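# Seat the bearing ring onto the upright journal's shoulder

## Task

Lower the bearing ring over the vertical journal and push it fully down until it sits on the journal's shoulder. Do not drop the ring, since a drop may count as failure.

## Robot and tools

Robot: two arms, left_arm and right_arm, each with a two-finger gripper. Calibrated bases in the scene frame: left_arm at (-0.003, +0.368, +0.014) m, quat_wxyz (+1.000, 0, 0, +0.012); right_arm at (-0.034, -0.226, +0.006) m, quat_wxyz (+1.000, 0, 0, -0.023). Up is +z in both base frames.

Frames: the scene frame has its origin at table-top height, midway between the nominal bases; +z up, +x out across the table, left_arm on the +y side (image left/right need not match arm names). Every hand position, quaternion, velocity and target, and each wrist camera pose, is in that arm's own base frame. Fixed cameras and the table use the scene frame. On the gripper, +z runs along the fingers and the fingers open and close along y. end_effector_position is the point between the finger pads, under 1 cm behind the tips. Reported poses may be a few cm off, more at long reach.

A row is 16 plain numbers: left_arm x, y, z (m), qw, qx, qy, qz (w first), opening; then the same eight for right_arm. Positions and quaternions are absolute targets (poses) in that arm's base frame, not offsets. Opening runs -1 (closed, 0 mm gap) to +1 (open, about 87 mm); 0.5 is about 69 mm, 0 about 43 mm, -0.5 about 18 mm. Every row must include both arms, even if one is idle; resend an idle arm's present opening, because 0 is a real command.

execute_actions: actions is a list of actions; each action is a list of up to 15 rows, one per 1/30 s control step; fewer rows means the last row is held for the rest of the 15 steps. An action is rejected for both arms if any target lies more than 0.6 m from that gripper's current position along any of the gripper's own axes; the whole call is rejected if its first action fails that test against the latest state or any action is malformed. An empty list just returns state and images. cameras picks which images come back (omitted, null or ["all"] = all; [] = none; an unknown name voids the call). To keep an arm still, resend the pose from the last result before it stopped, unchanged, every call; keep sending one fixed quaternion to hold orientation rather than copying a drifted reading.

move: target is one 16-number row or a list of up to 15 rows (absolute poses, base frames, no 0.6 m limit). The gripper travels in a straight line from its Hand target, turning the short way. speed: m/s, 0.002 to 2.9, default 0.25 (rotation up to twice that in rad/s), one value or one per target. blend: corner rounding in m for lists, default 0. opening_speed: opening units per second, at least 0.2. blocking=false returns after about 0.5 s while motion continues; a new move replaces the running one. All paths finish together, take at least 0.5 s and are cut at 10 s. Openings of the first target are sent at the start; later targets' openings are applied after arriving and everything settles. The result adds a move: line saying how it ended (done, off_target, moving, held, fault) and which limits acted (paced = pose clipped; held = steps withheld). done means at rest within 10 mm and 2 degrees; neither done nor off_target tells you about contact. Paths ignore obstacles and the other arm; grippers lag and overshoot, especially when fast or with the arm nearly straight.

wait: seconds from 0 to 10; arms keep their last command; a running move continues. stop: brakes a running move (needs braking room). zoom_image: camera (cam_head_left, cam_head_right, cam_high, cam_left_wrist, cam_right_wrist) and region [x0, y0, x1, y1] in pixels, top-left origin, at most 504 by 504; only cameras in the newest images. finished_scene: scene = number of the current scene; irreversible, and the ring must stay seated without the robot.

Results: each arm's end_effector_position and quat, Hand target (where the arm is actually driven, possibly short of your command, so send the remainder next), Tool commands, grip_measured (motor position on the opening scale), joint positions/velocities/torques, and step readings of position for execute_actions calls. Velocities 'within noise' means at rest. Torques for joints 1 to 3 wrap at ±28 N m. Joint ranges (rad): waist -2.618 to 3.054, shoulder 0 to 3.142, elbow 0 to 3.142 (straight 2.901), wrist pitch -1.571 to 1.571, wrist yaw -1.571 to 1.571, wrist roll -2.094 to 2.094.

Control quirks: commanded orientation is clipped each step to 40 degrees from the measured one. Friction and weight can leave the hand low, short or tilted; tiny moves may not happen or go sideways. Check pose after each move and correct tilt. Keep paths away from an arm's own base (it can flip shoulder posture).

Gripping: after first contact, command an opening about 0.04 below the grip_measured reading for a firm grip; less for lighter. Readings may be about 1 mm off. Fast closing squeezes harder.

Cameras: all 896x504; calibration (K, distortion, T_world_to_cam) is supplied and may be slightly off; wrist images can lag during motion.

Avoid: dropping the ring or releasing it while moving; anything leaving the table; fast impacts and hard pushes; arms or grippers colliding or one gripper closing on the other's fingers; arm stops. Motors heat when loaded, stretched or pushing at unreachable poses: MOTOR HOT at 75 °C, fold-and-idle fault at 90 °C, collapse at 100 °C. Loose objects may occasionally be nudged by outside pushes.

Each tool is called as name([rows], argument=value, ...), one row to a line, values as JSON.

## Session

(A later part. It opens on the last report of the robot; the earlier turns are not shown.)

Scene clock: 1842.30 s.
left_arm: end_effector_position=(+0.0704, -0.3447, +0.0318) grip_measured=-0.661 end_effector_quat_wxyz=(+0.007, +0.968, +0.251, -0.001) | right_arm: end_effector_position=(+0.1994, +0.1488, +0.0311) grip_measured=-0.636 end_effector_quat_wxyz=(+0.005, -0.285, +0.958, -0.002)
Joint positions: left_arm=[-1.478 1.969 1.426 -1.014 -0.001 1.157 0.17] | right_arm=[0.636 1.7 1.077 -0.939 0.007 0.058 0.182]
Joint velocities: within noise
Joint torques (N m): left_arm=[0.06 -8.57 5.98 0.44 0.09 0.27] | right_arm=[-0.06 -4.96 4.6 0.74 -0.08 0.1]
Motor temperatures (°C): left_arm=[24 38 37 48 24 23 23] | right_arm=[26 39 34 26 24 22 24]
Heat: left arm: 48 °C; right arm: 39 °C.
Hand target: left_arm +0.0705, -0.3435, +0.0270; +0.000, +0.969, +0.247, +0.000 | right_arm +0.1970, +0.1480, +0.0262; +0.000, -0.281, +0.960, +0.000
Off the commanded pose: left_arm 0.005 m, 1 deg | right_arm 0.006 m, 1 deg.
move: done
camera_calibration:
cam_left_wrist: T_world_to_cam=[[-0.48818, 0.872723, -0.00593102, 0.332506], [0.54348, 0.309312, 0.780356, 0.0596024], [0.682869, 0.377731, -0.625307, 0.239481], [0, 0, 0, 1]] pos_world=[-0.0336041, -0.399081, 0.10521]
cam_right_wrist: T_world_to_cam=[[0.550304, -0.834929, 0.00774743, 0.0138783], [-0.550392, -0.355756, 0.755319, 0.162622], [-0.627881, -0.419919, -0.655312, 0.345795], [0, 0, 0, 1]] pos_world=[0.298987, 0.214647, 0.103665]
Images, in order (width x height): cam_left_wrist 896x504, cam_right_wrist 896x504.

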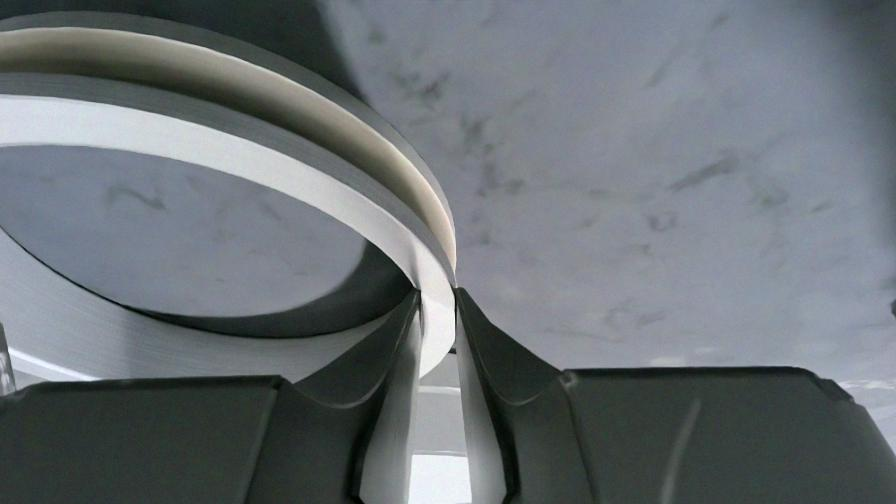

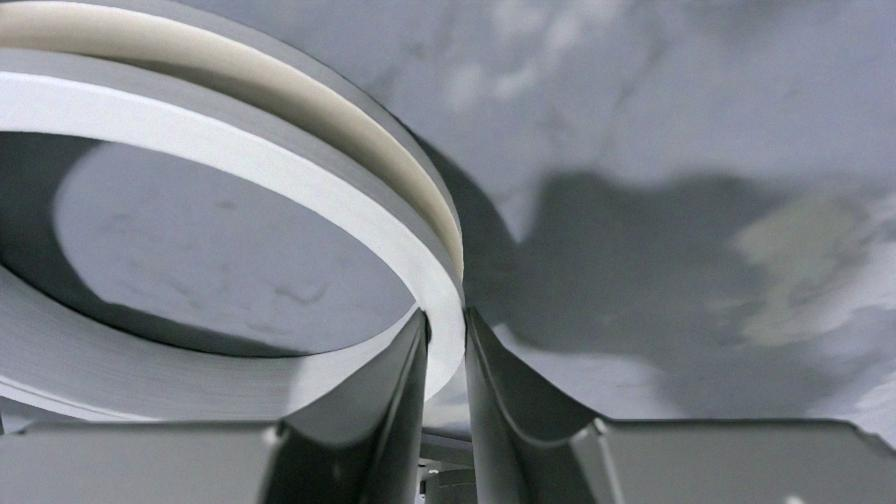

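move(target=[0.0705,-0.3435,0.068,0,0.9690,0.2470,0,-1,0.197,0.148,0.067,0,-0.2807,0.9598,0,-1], speed=0.03, cameras=["cam_high","cam_left_wrist","cam_right_wrist"])

Scene clock: 1846.93 s.
left_arm: end_effector_position=(+0.0700, -0.3370, +0.0544) grip_measured=-0.981 end_effector_quat_wxyz=(-0.019, +0.968, +0.251, +0.004) | right_arm: end_effector_position=(+0.1941, +0.1453, +0.0430) grip_measured=-0.637 end_effector_quat_wxyz=(-0.014, -0.284, +0.959, -0.008)
Joint positions: left_arm=[-1.478 1.968 1.512 -1.154 -0.002 1.157 0.009] | right_arm=[0.636 1.7 1.12 -1.022 0.005 0.06 0.181]
Joint velocities: within noise
Joint torques (N m): left_arm=[0.06 -12.04 8.55 0.19 0.1 0.27] | right_arm=[-0.08 -8.96 10.15 -0.13 -0.07 0.03]
Motor temperatures (°C): left_arm=[24 39 37 48 24 23 24] | right_arm=[26 39 34 26 24 22 24]
Heat: left arm: 48 °C; right arm: 39 °C.
Hand target: left_arm +0.0705, -0.3432, +0.0679; +0.000, +0.969, +0.247, +0.000 | right_arm +0.1965, +0.1476, +0.0655; +0.000, -0.281, +0.960, +0.000
Off the commanded pose: left_arm 0.015 m, 2 deg | right_arm 0.024 m, 2 deg.
move: off_target (left_arm, right_arm)
camera_calibration:
cam_left_wrist: T_world_to_cam=[[-0.488392, 0.871637, 0.0415039, 0.322688], [0.54599, 0.268133, 0.793725, 0.0251136], [0.680712, 0.41031, -0.606859, 0.261044], [0, 0, 0, 1]] pos_world=[-0.0338091, -0.395109, 0.125091]
cam_right_wrist: T_world_to_cam=[[0.54839, -0.836175, 0.00886023, 0.0142665], [-0.525813, -0.336568, 0.78118, 0.140825], [-0.650222, -0.433051, -0.624243, 0.353776], [0, 0, 0, 1]] pos_world=[0.296257, 0.212529, 0.110706]
Images, in order (width x height): cam_high 896x504, cam_left_wrist 896x504, cam_right_wrist 896x504.

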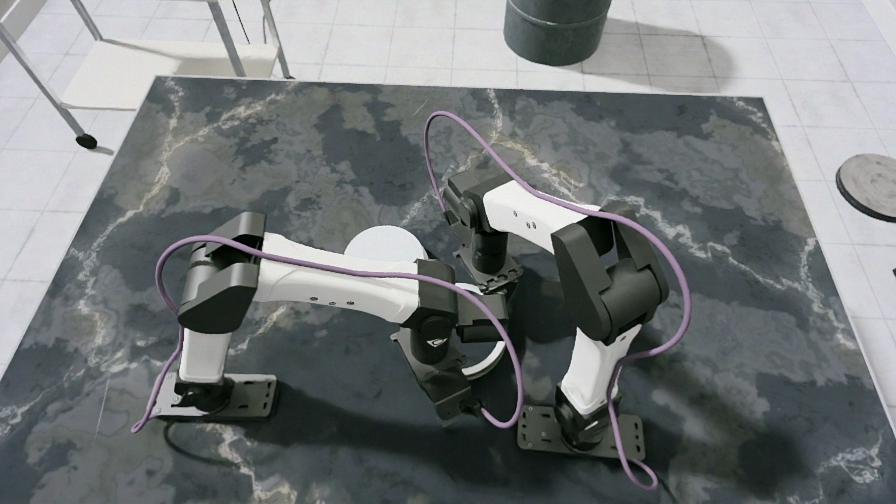

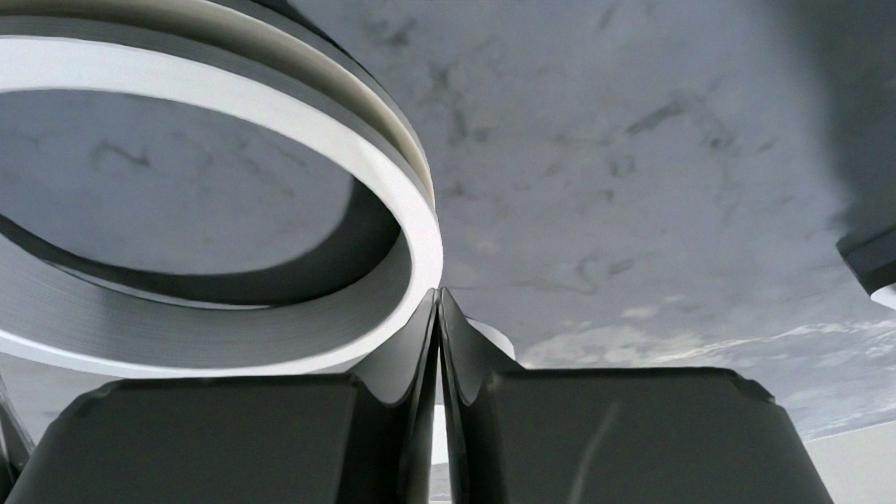

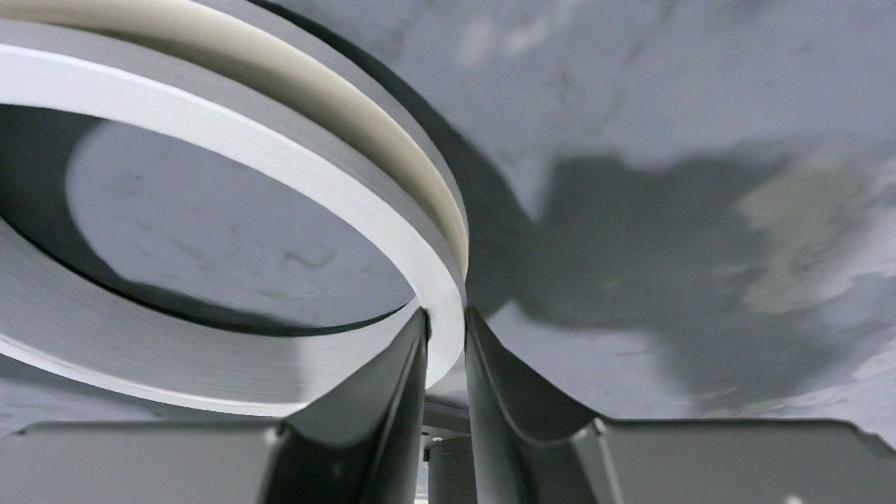

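move([
  [0.0705,-0.3435,0.068,0,0.9690,0.2470,0,0,0.197,0.148,0.022,0,-0.2807,0.9598,0,-1],
  [0.072,-0.3475,0.05,0,0.9690,0.2470,0,0,0.197,0.148,0.020,0,-0.2807,0.9598,0,-0.2],
  [0.072,-0.3475,0.014,0,0.9690,0.2470,0,0,0.197,0.148,0.018,0,-0.2807,0.9598,0,-0.2],
], speed=0.04, cameras=["cam_high","cam_left_wrist","cam_right_wrist"])

Scene clock: 1856.53 s.
left_arm: end_effector_position=(+0.0711, -0.3491, +0.0208) grip_measured=+0.000 end_effector_quat_wxyz=(+0.007, +0.968, +0.251, +0.000) | right_arm: end_effector_position=(+0.2007, +0.1501, +0.0264) grip_measured=-0.200 end_effector_quat_wxyz=(+0.010, -0.284, +0.959, +0.001)
Joint positions: left_arm=[-1.478 1.998 1.422 -0.981 -0.002 1.157 0.5] | right_arm=[0.636 1.705 1.063 -0.911 0.005 0.06 0.4]
Joint velocities: within noise
Joint torques (N m): left_arm=[0.32 -8.58 5.39 0.53 0.11 0.31] | right_arm=[-0.05 -4.38 4.04 0.81 -0.07 0.07]
Motor temperatures (°C): left_arm=[24 41 38 47 24 23 24] | right_arm=[26 39 35 26 24 22 24]
Heat: left arm: 47 °C; right arm: 39 °C.
Hand target: left_arm +0.0720, -0.3474, +0.0141; +0.000, +0.969, +0.247, +0.000 | right_arm +0.1969, +0.1479, +0.0183; +0.000, -0.281, +0.960, +0.000
Off the commanded pose: left_arm 0.007 m, 1 deg | right_arm 0.009 m, 1 deg.
move: done; target 2's new opening was sent with right_arm's hand 0.011 m and 0 deg from that target
camera_calibration:
cam_left_wrist: T_world_to_cam=[[-0.488515, 0.872534, -0.00620325, 0.33651], [0.542193, 0.309118, 0.781328, 0.069161], [0.683652, 0.378327, -0.62409, 0.233882], [0, 0, 0, 1]] pos_world=[-0.0330027, -0.403479, 0.0940138]
cam_right_wrist: T_world_to_cam=[[0.548039, -0.836431, 0.00599463, 0.01501], [-0.556805, -0.359458, 0.748838, 0.169321], [-0.624197, -0.41373, -0.662726, 0.342586], [0, 0, 0, 1]] pos_world=[0.299894, 0.215157, 0.100156]
Images, in order (width x height): cam_high 896x504, cam_left_wrist 896x504, cam_right_wrist 896x504.

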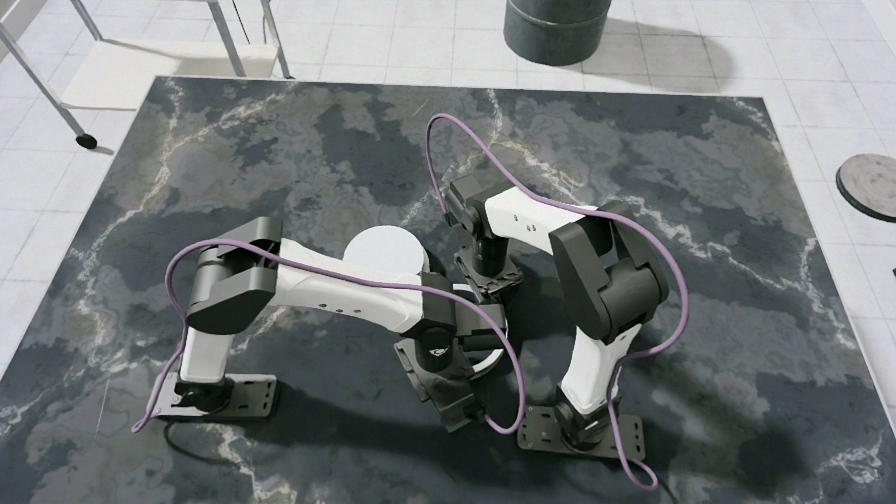

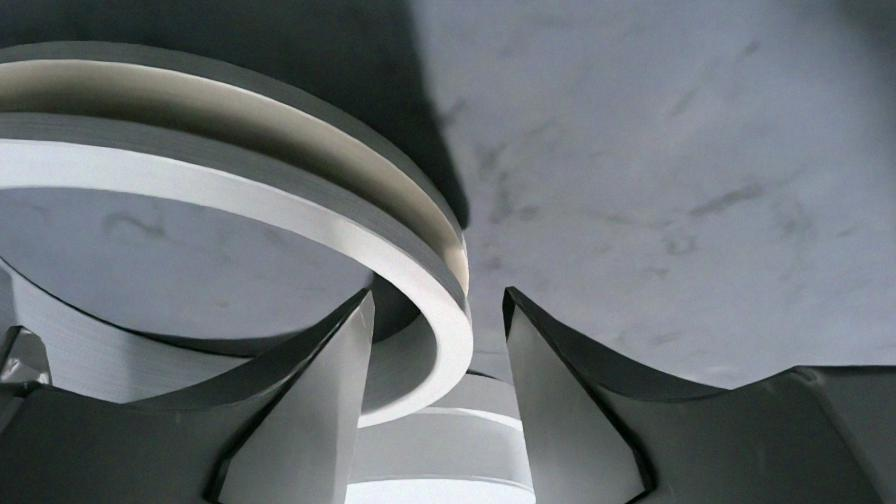

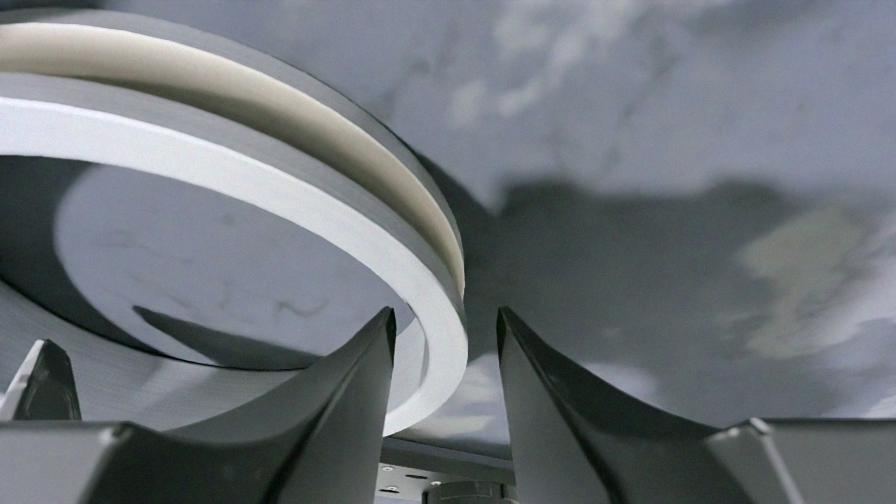

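move([
  [0.072,-0.3475,0.014,0,0.9690,0.2470,0,-1,0.197,0.148,0.014,0,-0.2807,0.9598,0,-1],
], speed=0.04, opening_speed=0.8, cameras=["cam_left_wrist","cam_right_wrist"])

move(target=[0.071,-0.3465,0.048,0,0.9690,0.2470,0,-1,0.197,0.148,0.053,0,-0.2807,0.9598,0,-1], speed=0.025, cameras=["cam_high","cam_left_wrist","cam_right_wrist"])

Scene clock: 1862.20 s.
left_arm: end_effector_position=(+0.0721, -0.3450, +0.0210) grip_measured=-0.591 end_effector_quat_wxyz=(+0.001, +0.965, +0.262, +0.000) | right_arm: end_effector_position=(+0.1970, +0.1465, +0.0214) grip_measured=-0.621 end_effector_quat_wxyz=(+0.001, -0.290, +0.957, -0.003)
Joint positions: left_arm=[-1.473 1.998 1.422 -0.993 0 1.138 0.205] | right_arm=[0.636 1.713 1.048 -0.907 0.007 0.048 0.19]
Joint velocities: within noise
Joint torques (N m): left_arm=[-0.2 -8.55 5.39 0.63 0.09 0.53] | right_arm=[-0.06 -4.45 4.44 0.88 -0.09 0.18]
Motor temperatures (°C): left_arm=[24 41 38 47 24 23 24] | right_arm=[26 38 35 26 24 22 24]
Heat: left arm: 47 °C; right arm: 38 °C.
Hand target: left_arm +0.0719, -0.3473, +0.0141; +0.000, +0.969, +0.247, +0.000 | right_arm +0.1969, +0.1479, +0.0142; +0.000, -0.281, +0.960, +0.000
Off the commanded pose: left_arm 0.007 m, 2 deg | right_arm 0.008 m, 1 deg.
move: done
camera_calibration:
cam_left_wrist: T_world_to_cam=[[-0.509596, 0.860395, 0.00575128, 0.330441], [0.537173, 0.312922, 0.783278, 0.0689601], [0.672128, 0.402245, -0.621645, 0.240721], [0, 0, 0, 1]] pos_world=[-0.0304473, -0.402717, 0.0937274]
cam_right_wrist: T_world_to_cam=[[0.558015, -0.829786, 0.0085759, 0.0109748], [-0.541415, -0.35622, 0.761562, 0.165942], [-0.628879, -0.429607, -0.648035, 0.338474], [0, 0, 0, 1]] pos_world=[0.296579, 0.213629, 0.0928738]
Images, in order (width x height): cam_left_wrist 896x504, cam_right_wrist 896x504.

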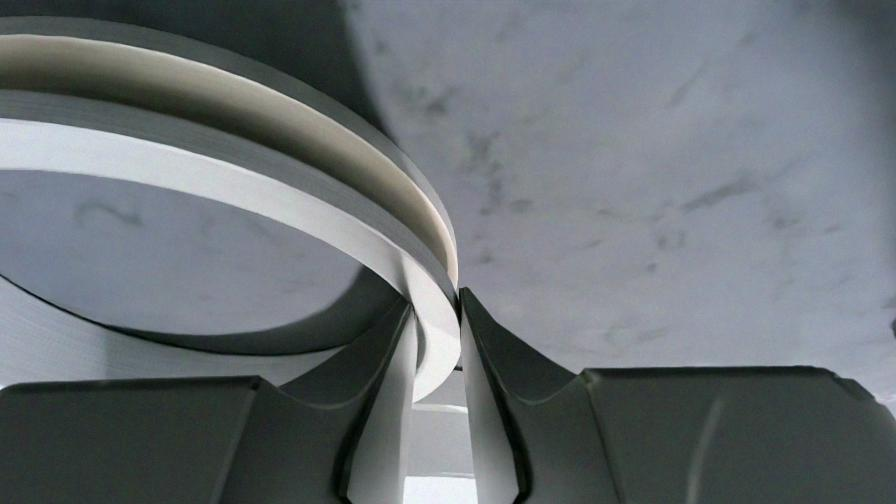

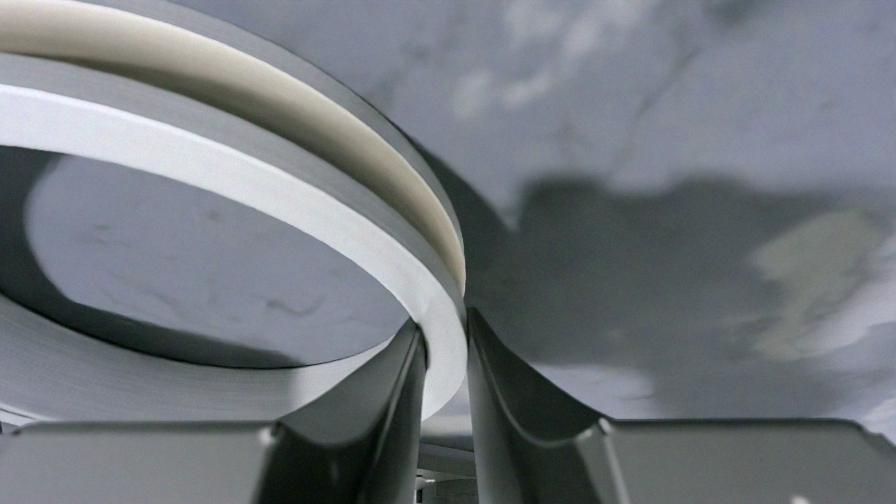

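Scene clock: 1864.13 s.
left_arm: end_effector_position=(+0.0708, -0.3397, +0.0276) grip_measured=-0.623 end_effector_quat_wxyz=(-0.014, +0.965, +0.262, +0.000) | right_arm: end_effector_position=(+0.1871, +0.1423, +0.0311) grip_measured=-0.622 end_effector_quat_wxyz=(-0.026, -0.277, +0.960, -0.009)
Joint positions: left_arm=[-1.473 1.998 1.448 -1.049 0.004 1.138 0.189] | right_arm=[0.636 1.713 1.078 -0.991 -0.001 0.074 0.189]
Joint velocities: within noise
Joint torques (N m): left_arm=[-0.4 -12.68 9.99 -0.13 0.04 0.51] | right_arm=[-0.01 -8.88 10.09 0.09 -0.01 -0.07]
Motor temperatures (°C): left_arm=[24 41 38 46 24 23 24] | right_arm=[26 38 35 26 24 22 24]
Heat: left arm: 46 °C; right arm: 38 °C.
Hand target: left_arm +0.0709, -0.3460, +0.0475; +0.001, +0.969, +0.247, +0.000 | right_arm +0.1964, +0.1476, +0.0521; +0.000, -0.281, +0.960, +0.000
Off the commanded pose: left_arm 0.021 m, 2 deg | right_arm 0.025 m, 3 deg.
move: off_target (left_arm, right_arm)
camera_calibration:
cam_left_wrist: T_world_to_cam=[[-0.509474, 0.859797, 0.034439, 0.324257], [0.542692, 0.289998, 0.788281, 0.0543797], [0.667774, 0.420298, -0.614351, 0.249853], [0, 0, 0, 1]] pos_world=[-0.0311569, -0.399578, 0.0994641]
cam_right_wrist: T_world_to_cam=[[0.536771, -0.843718, 0.00408671, 0.0190992], [-0.512489, -0.322188, 0.795958, 0.140482], [-0.670248, -0.429342, -0.605337, 0.343], [0, 0, 0, 1]] pos_world=[0.291639, 0.20864, 0.0957352]
Images, in order (width x height): cam_high 896x504, cam_left_wrist 896x504, cam_right_wrist 896x504.

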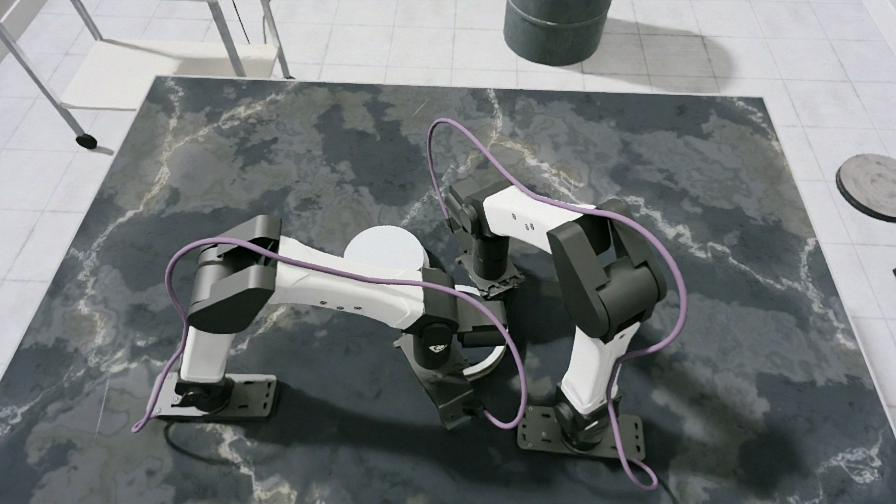

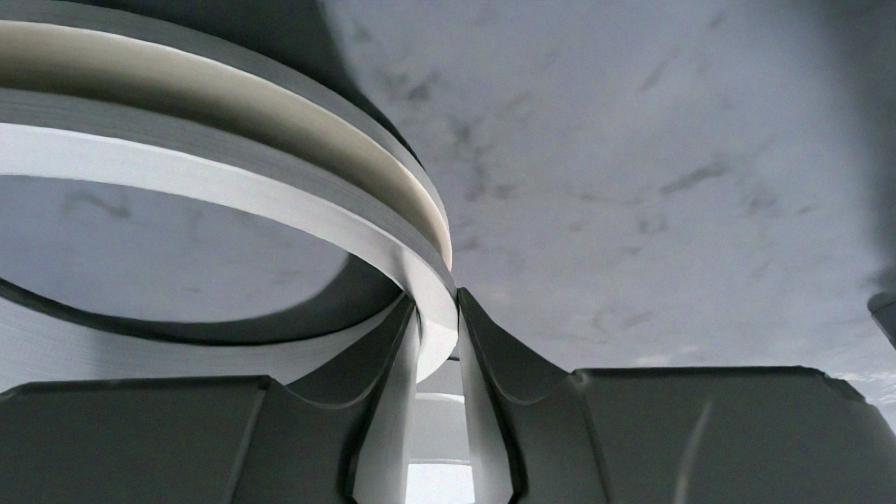

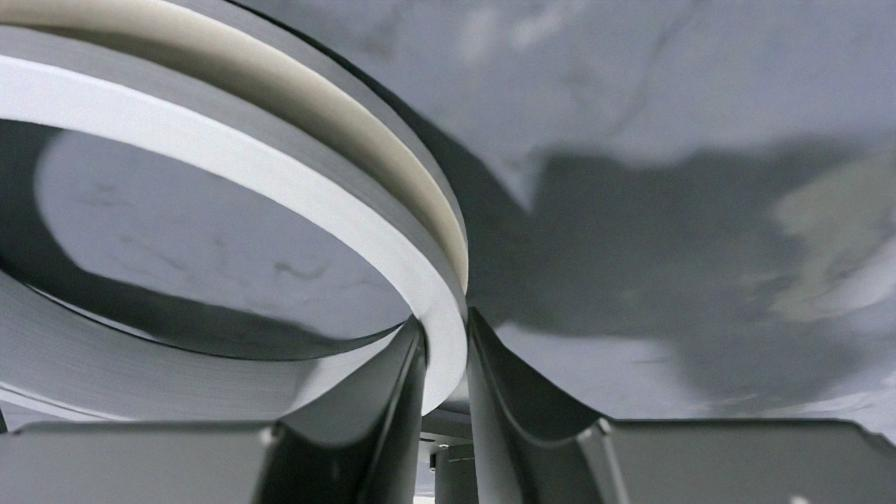

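move(target=[0.071,-0.3465,0.078,0,0.9690,0.2470,0,-1,0.197,0.148,0.083,0,-0.2807,0.9598,0,-1], speed=0.03, cameras=["cam_high","cam_left_wrist","cam_right_wrist"])

Scene clock: 1868.20 s.
left_arm: end_effector_position=(+0.0709, -0.3394, +0.0613) grip_measured=-0.981 end_effector_quat_wxyz=(-0.023, +0.966, +0.257, +0.002) | right_arm: end_effector_position=(+0.1931, +0.1457, +0.0734) grip_measured=-0.970 end_effector_quat_wxyz=(-0.012, -0.280, +0.960, -0.005)
Joint positions: left_arm=[-1.473 1.981 1.559 -1.196 0.004 1.15 0.009] | right_arm=[0.636 1.661 1.202 -1.138 0.001 0.067 0.015]
Joint velocities: within noise
Joint torques (N m): left_arm=[-0.4 -12.93 8.62 0.18 0.04 0.36] | right_arm=[0.02 -6.65 8.2 0.36 -0.04 0]
Motor temperatures (°C): left_arm=[24 41 38 46 24 23 24] | right_arm=[26 39 35 26 24 22 25]
Heat: left arm: 46 °C; right arm: 39 °C.
Hand target: left_arm +0.0710, -0.3461, +0.0779; +0.000, +0.969, +0.247, +0.000 | right_arm +0.1968, +0.1479, +0.0828; +0.000, -0.281, +0.960, +0.000
Off the commanded pose: left_arm 0.018 m, 3 deg | right_arm 0.011 m, 2 deg.
move: off_target (left_arm, right_arm)
camera_calibration:
cam_left_wrist: T_world_to_cam=[[-0.499248, 0.864935, 0.0513701, 0.322887], [0.54804, 0.2693, 0.791915, 0.0199952], [0.671121, 0.423515, -0.608466, 0.270864], [0, 0, 0, 1]] pos_world=[-0.0315401, -0.399376, 0.13239]
cam_right_wrist: T_world_to_cam=[[0.542196, -0.84024, 0.00457488, 0.0170175], [-0.529533, -0.337463, 0.778276, 0.117757], [-0.652394, -0.4244, -0.627906, 0.3716], [0, 0, 0, 1]] pos_world=[0.295559, 0.211745, 0.141604]
Images, in order (width x height): cam_high 896x504, cam_left_wrist 896x504, cam_right_wrist 896x504.

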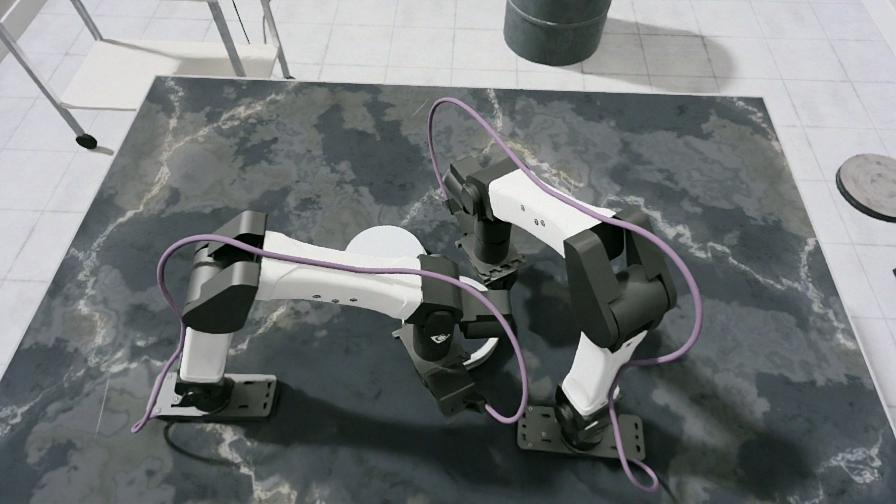

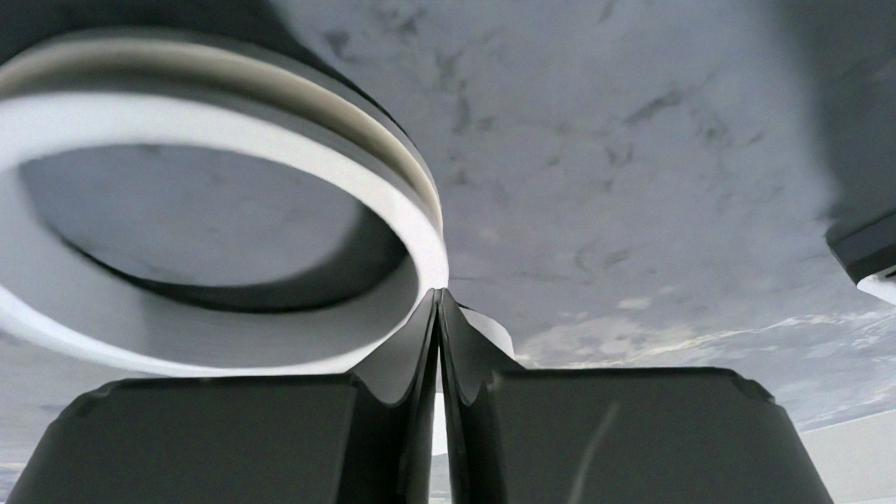

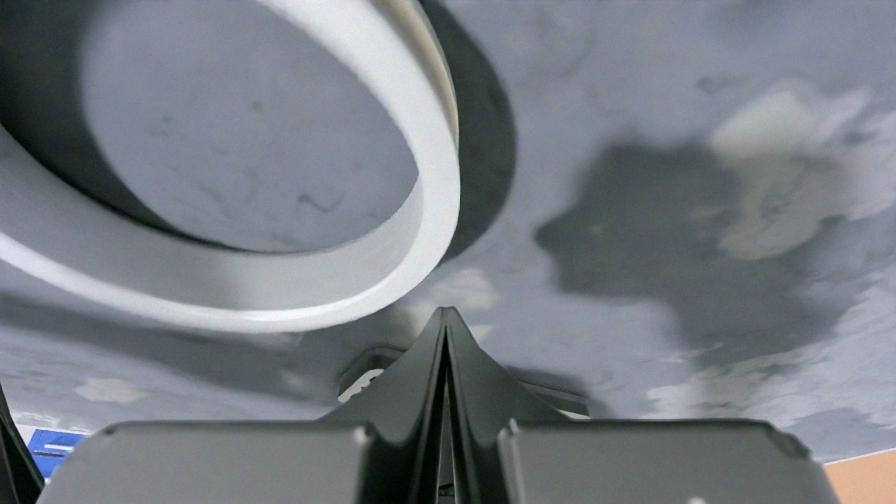

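move([
  [0.07,-0.33,0.12,0,0.9690,0.2470,0,-0.26,0.19,0.14,0.12,0,-0.2807,0.9598,0,-0.26],
  [0.07,-0.28,0.14,0.3005,0.9532,0.0300,0.0095,-0.26,0.16,0.085,0.14,-0.0199,-0.0632,0.9516,0.3000,-0.26],
], speed=0.15)

zoom_image(camera="cam_high", region=[300, 200, 620, 420])

Scene clock: 1912.60 s.
left_arm: end_effector_position=(+0.0694, -0.2798, +0.1395) grip_measured=-0.260 end_effector_quat_wxyz=(+0.295, +0.955, +0.037, +0.009) | right_arm: end_effector_position=(+0.1671, +0.0837, +0.1389) grip_measured=-0.260 end_effector_quat_wxyz=(-0.015, -0.062, +0.954, +0.292)
Joint positions: left_arm=[-1.457 1.062 0.829 -0.738 0.026 1.6 0.37] | right_arm=[-0.039 1.404 1.102 -1.374 -0.586 -0.2 0.37]
Joint velocities: within noise
Joint torques (N m): left_arm=[0.51 -3.33 6.49 1.72 0.13 0.33] | right_arm=[-0.17 -4.66 4.52 0.24 -0.46 -0.18]
Motor temperatures (°C): left_arm=[24 46 38 43 24 23 23] | right_arm=[26 38 36 25 24 22 24]
Heat: left arm: 46 °C; right arm: 38 °C.
Hand target: left_arm +0.0699, -0.2800, +0.1400; +0.300, +0.953, +0.030, +0.010 | right_arm +0.1601, +0.0851, +0.1399; -0.020, -0.063, +0.952, +0.300
Off the commanded pose: left_arm 0.001 m, 1 deg | right_arm 0.007 m, 1 deg.
move: done
camera_calibration:
cam_left_wrist: T_world_to_cam=[[-0.0684215, 0.826766, -0.55837, 0.311056], [0.589683, 0.484966, 0.645819, 0.0208144], [0.804732, -0.285073, -0.520711, 0.0743679], [0, 0, 0, 1]] pos_world=[-0.0508372, -0.246065, 0.198966]
cam_right_wrist: T_world_to_cam=[[0.113776, -0.821756, -0.558365, 0.126947], [-0.592588, -0.507228, 0.625747, 0.0779791], [-0.79743, 0.259685, -0.544673, 0.324996], [0, 0, 0, 1]] pos_world=[0.290927, 0.0594761, 0.199104]

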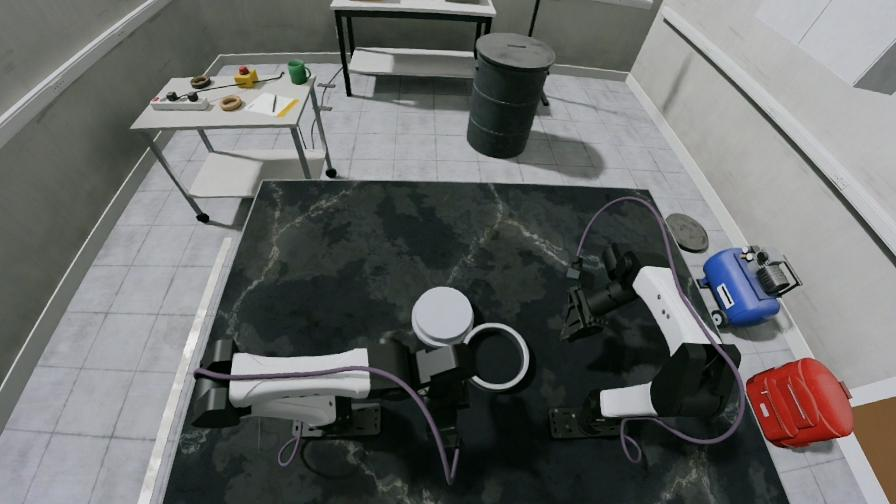

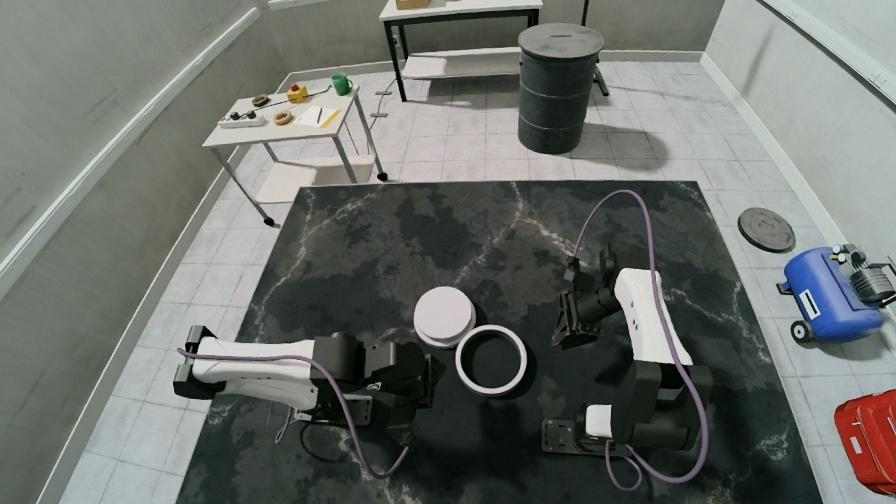

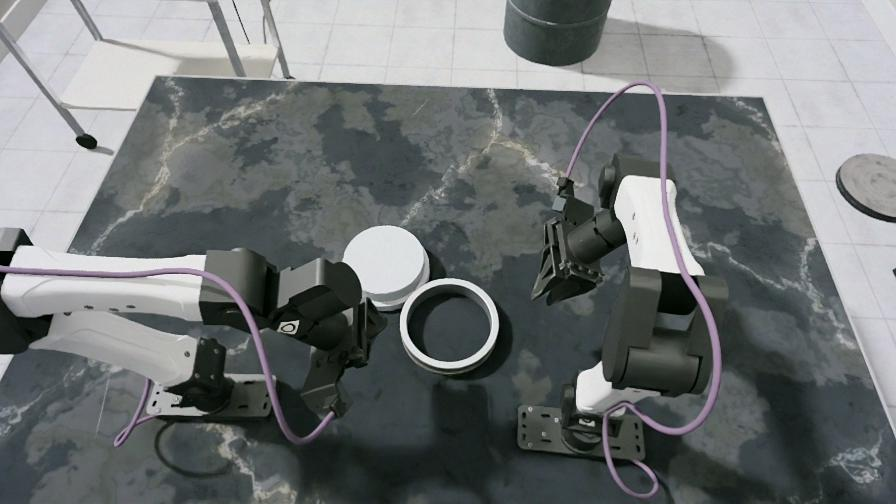

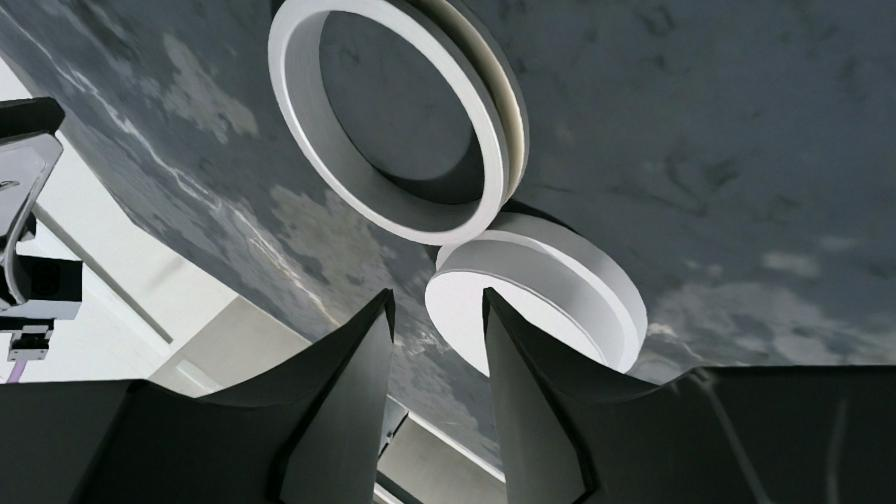

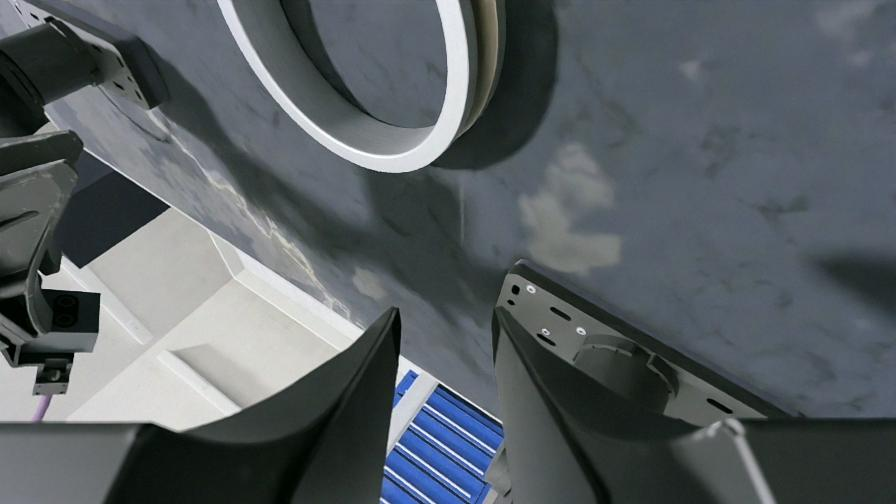

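Scaled by 1.575 from the camera's 896x504 image, which has a finer 1280x720 frame.

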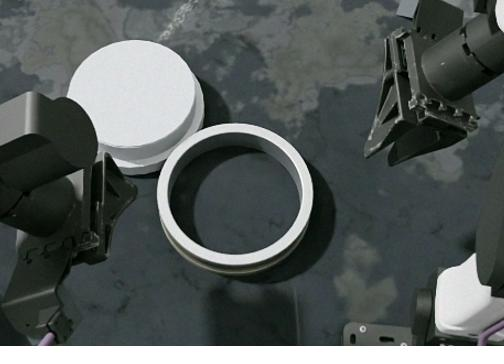

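move(target=[0.110,-0.284,0.069,0.3005,0.9532,0.0300,0.0095,-0.26,0.177,0.1134,0.069,-0.0199,-0.0632,0.9516,0.3000,-0.26], speed=0.15)

zoom_image(camera="cam_high", region=[300, 200, 620, 420])

Scene clock: 1924.63 s.
left_arm: end_effector_position=(+0.1102, -0.2835, +0.0730) grip_measured=-0.260 end_effector_quat_wxyz=(+0.303, +0.952, +0.037, +0.012) | right_arm: end_effector_position=(+0.1793, +0.1103, +0.0732) grip_measured=-0.260 end_effector_quat_wxyz=(-0.014, -0.067, +0.953, +0.294)
Joint positions: left_arm=[-1.254 1.156 0.603 -0.416 0.137 1.767 0.37] | right_arm=[0.077 1.483 0.905 -1.02 -0.597 -0.073 0.37]
Joint velocities: within noise
Joint torques (N m): left_arm=[0.46 -1.89 6.45 1.73 0.27 0.37] | right_arm=[0.73 -3.25 4.44 0.72 -0.43 0.12]
Motor temperatures (°C): left_arm=[24 43 38 43 24 23 23] | right_arm=[26 37 35 25 24 22 24]
Heat: left arm: 43 °C; right arm: 37 °C.
Hand target: left_arm +0.1100, -0.2839, +0.0691; +0.301, +0.953, +0.030, +0.010 | right_arm +0.1769, +0.1133, +0.0692; -0.020, -0.063, +0.952, +0.300
Off the commanded pose: left_arm 0.004 m, 1 deg | right_arm 0.006 m, 1 deg.
move: done
camera_calibration:
cam_left_wrist: T_world_to_cam=[[-0.0676839, 0.817895, -0.571372, 0.278165], [0.584761, 0.49653, 0.641492, 0.0455428], [0.808377, -0.290698, -0.511881, 0.0032467], [0, 0, 0, 1]] pos_world=[-0.0104289, -0.24918, 0.131383]
cam_right_wrist: T_world_to_cam=[[0.125105, -0.81836, -0.560924, 0.108519], [-0.591818, -0.515323, 0.619834, 0.141082], [-0.796304, 0.254421, -0.54879, 0.292603], [0, 0, 0, 1]] pos_world=[0.302919, 0.0870663, 0.134001]

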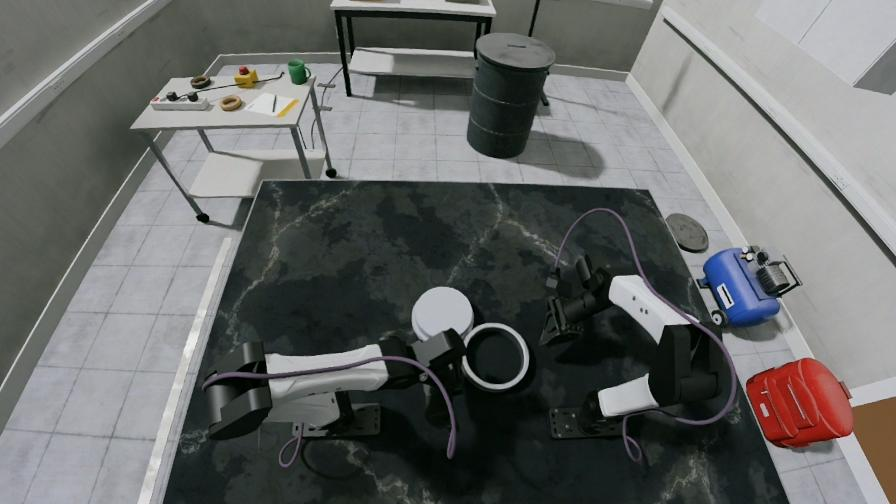

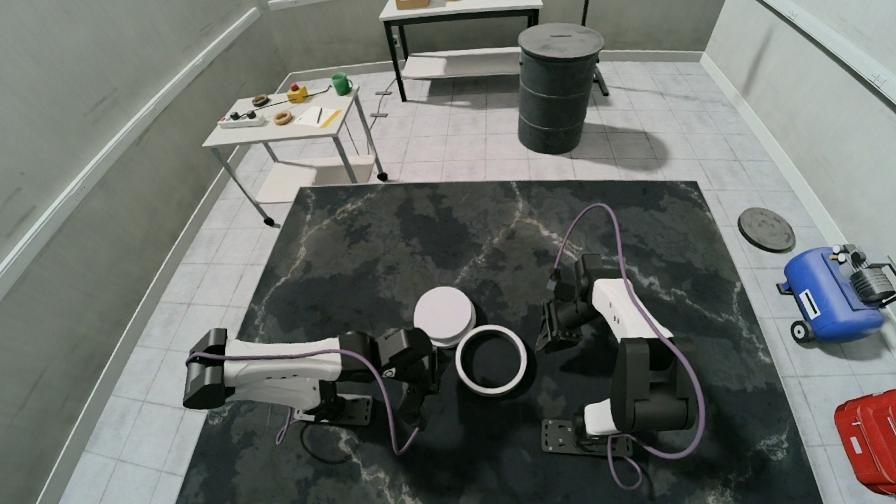

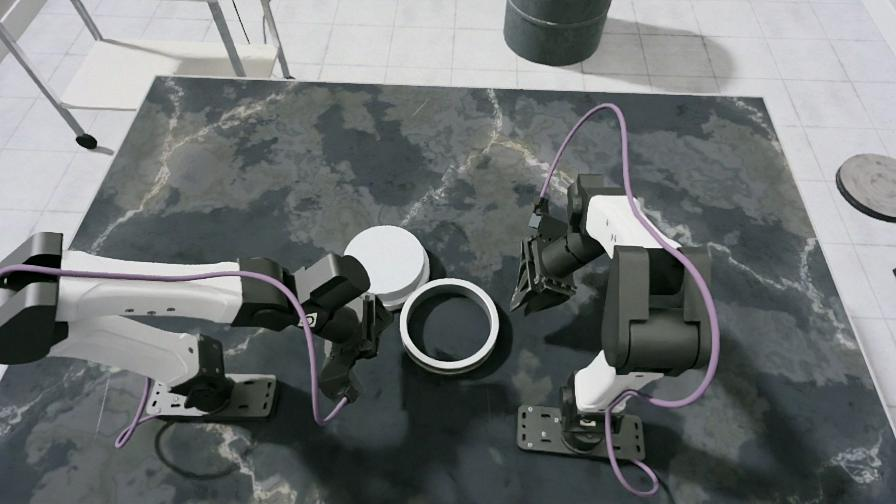

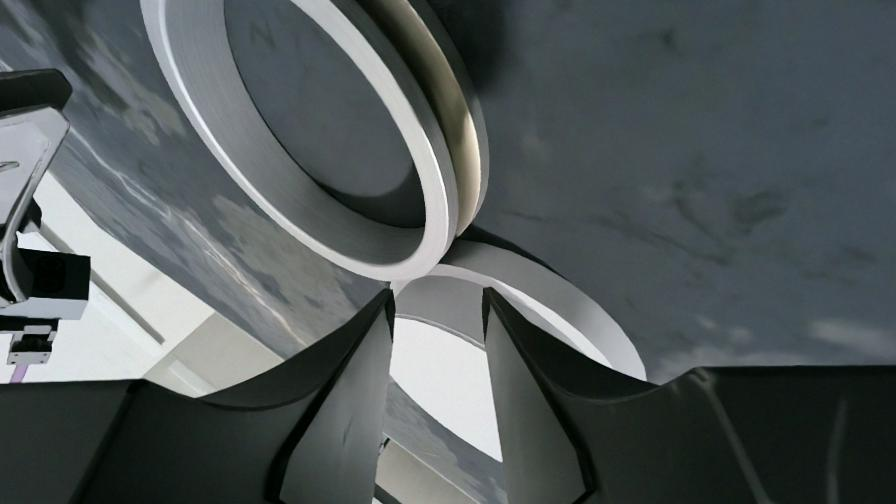

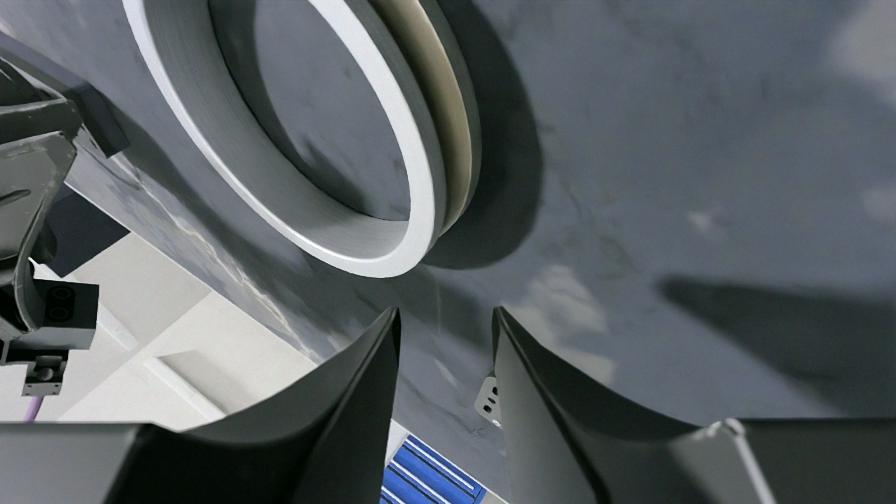

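Scaled by 1.575 from the camera's 896x504 image, which has a finer 1280x720 frame.

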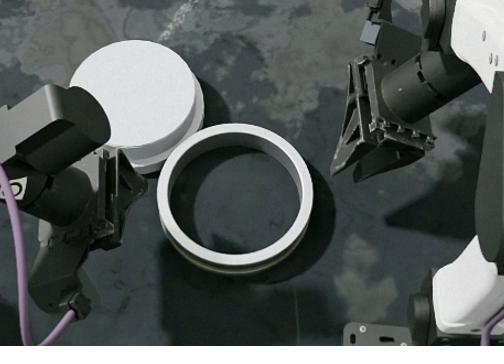

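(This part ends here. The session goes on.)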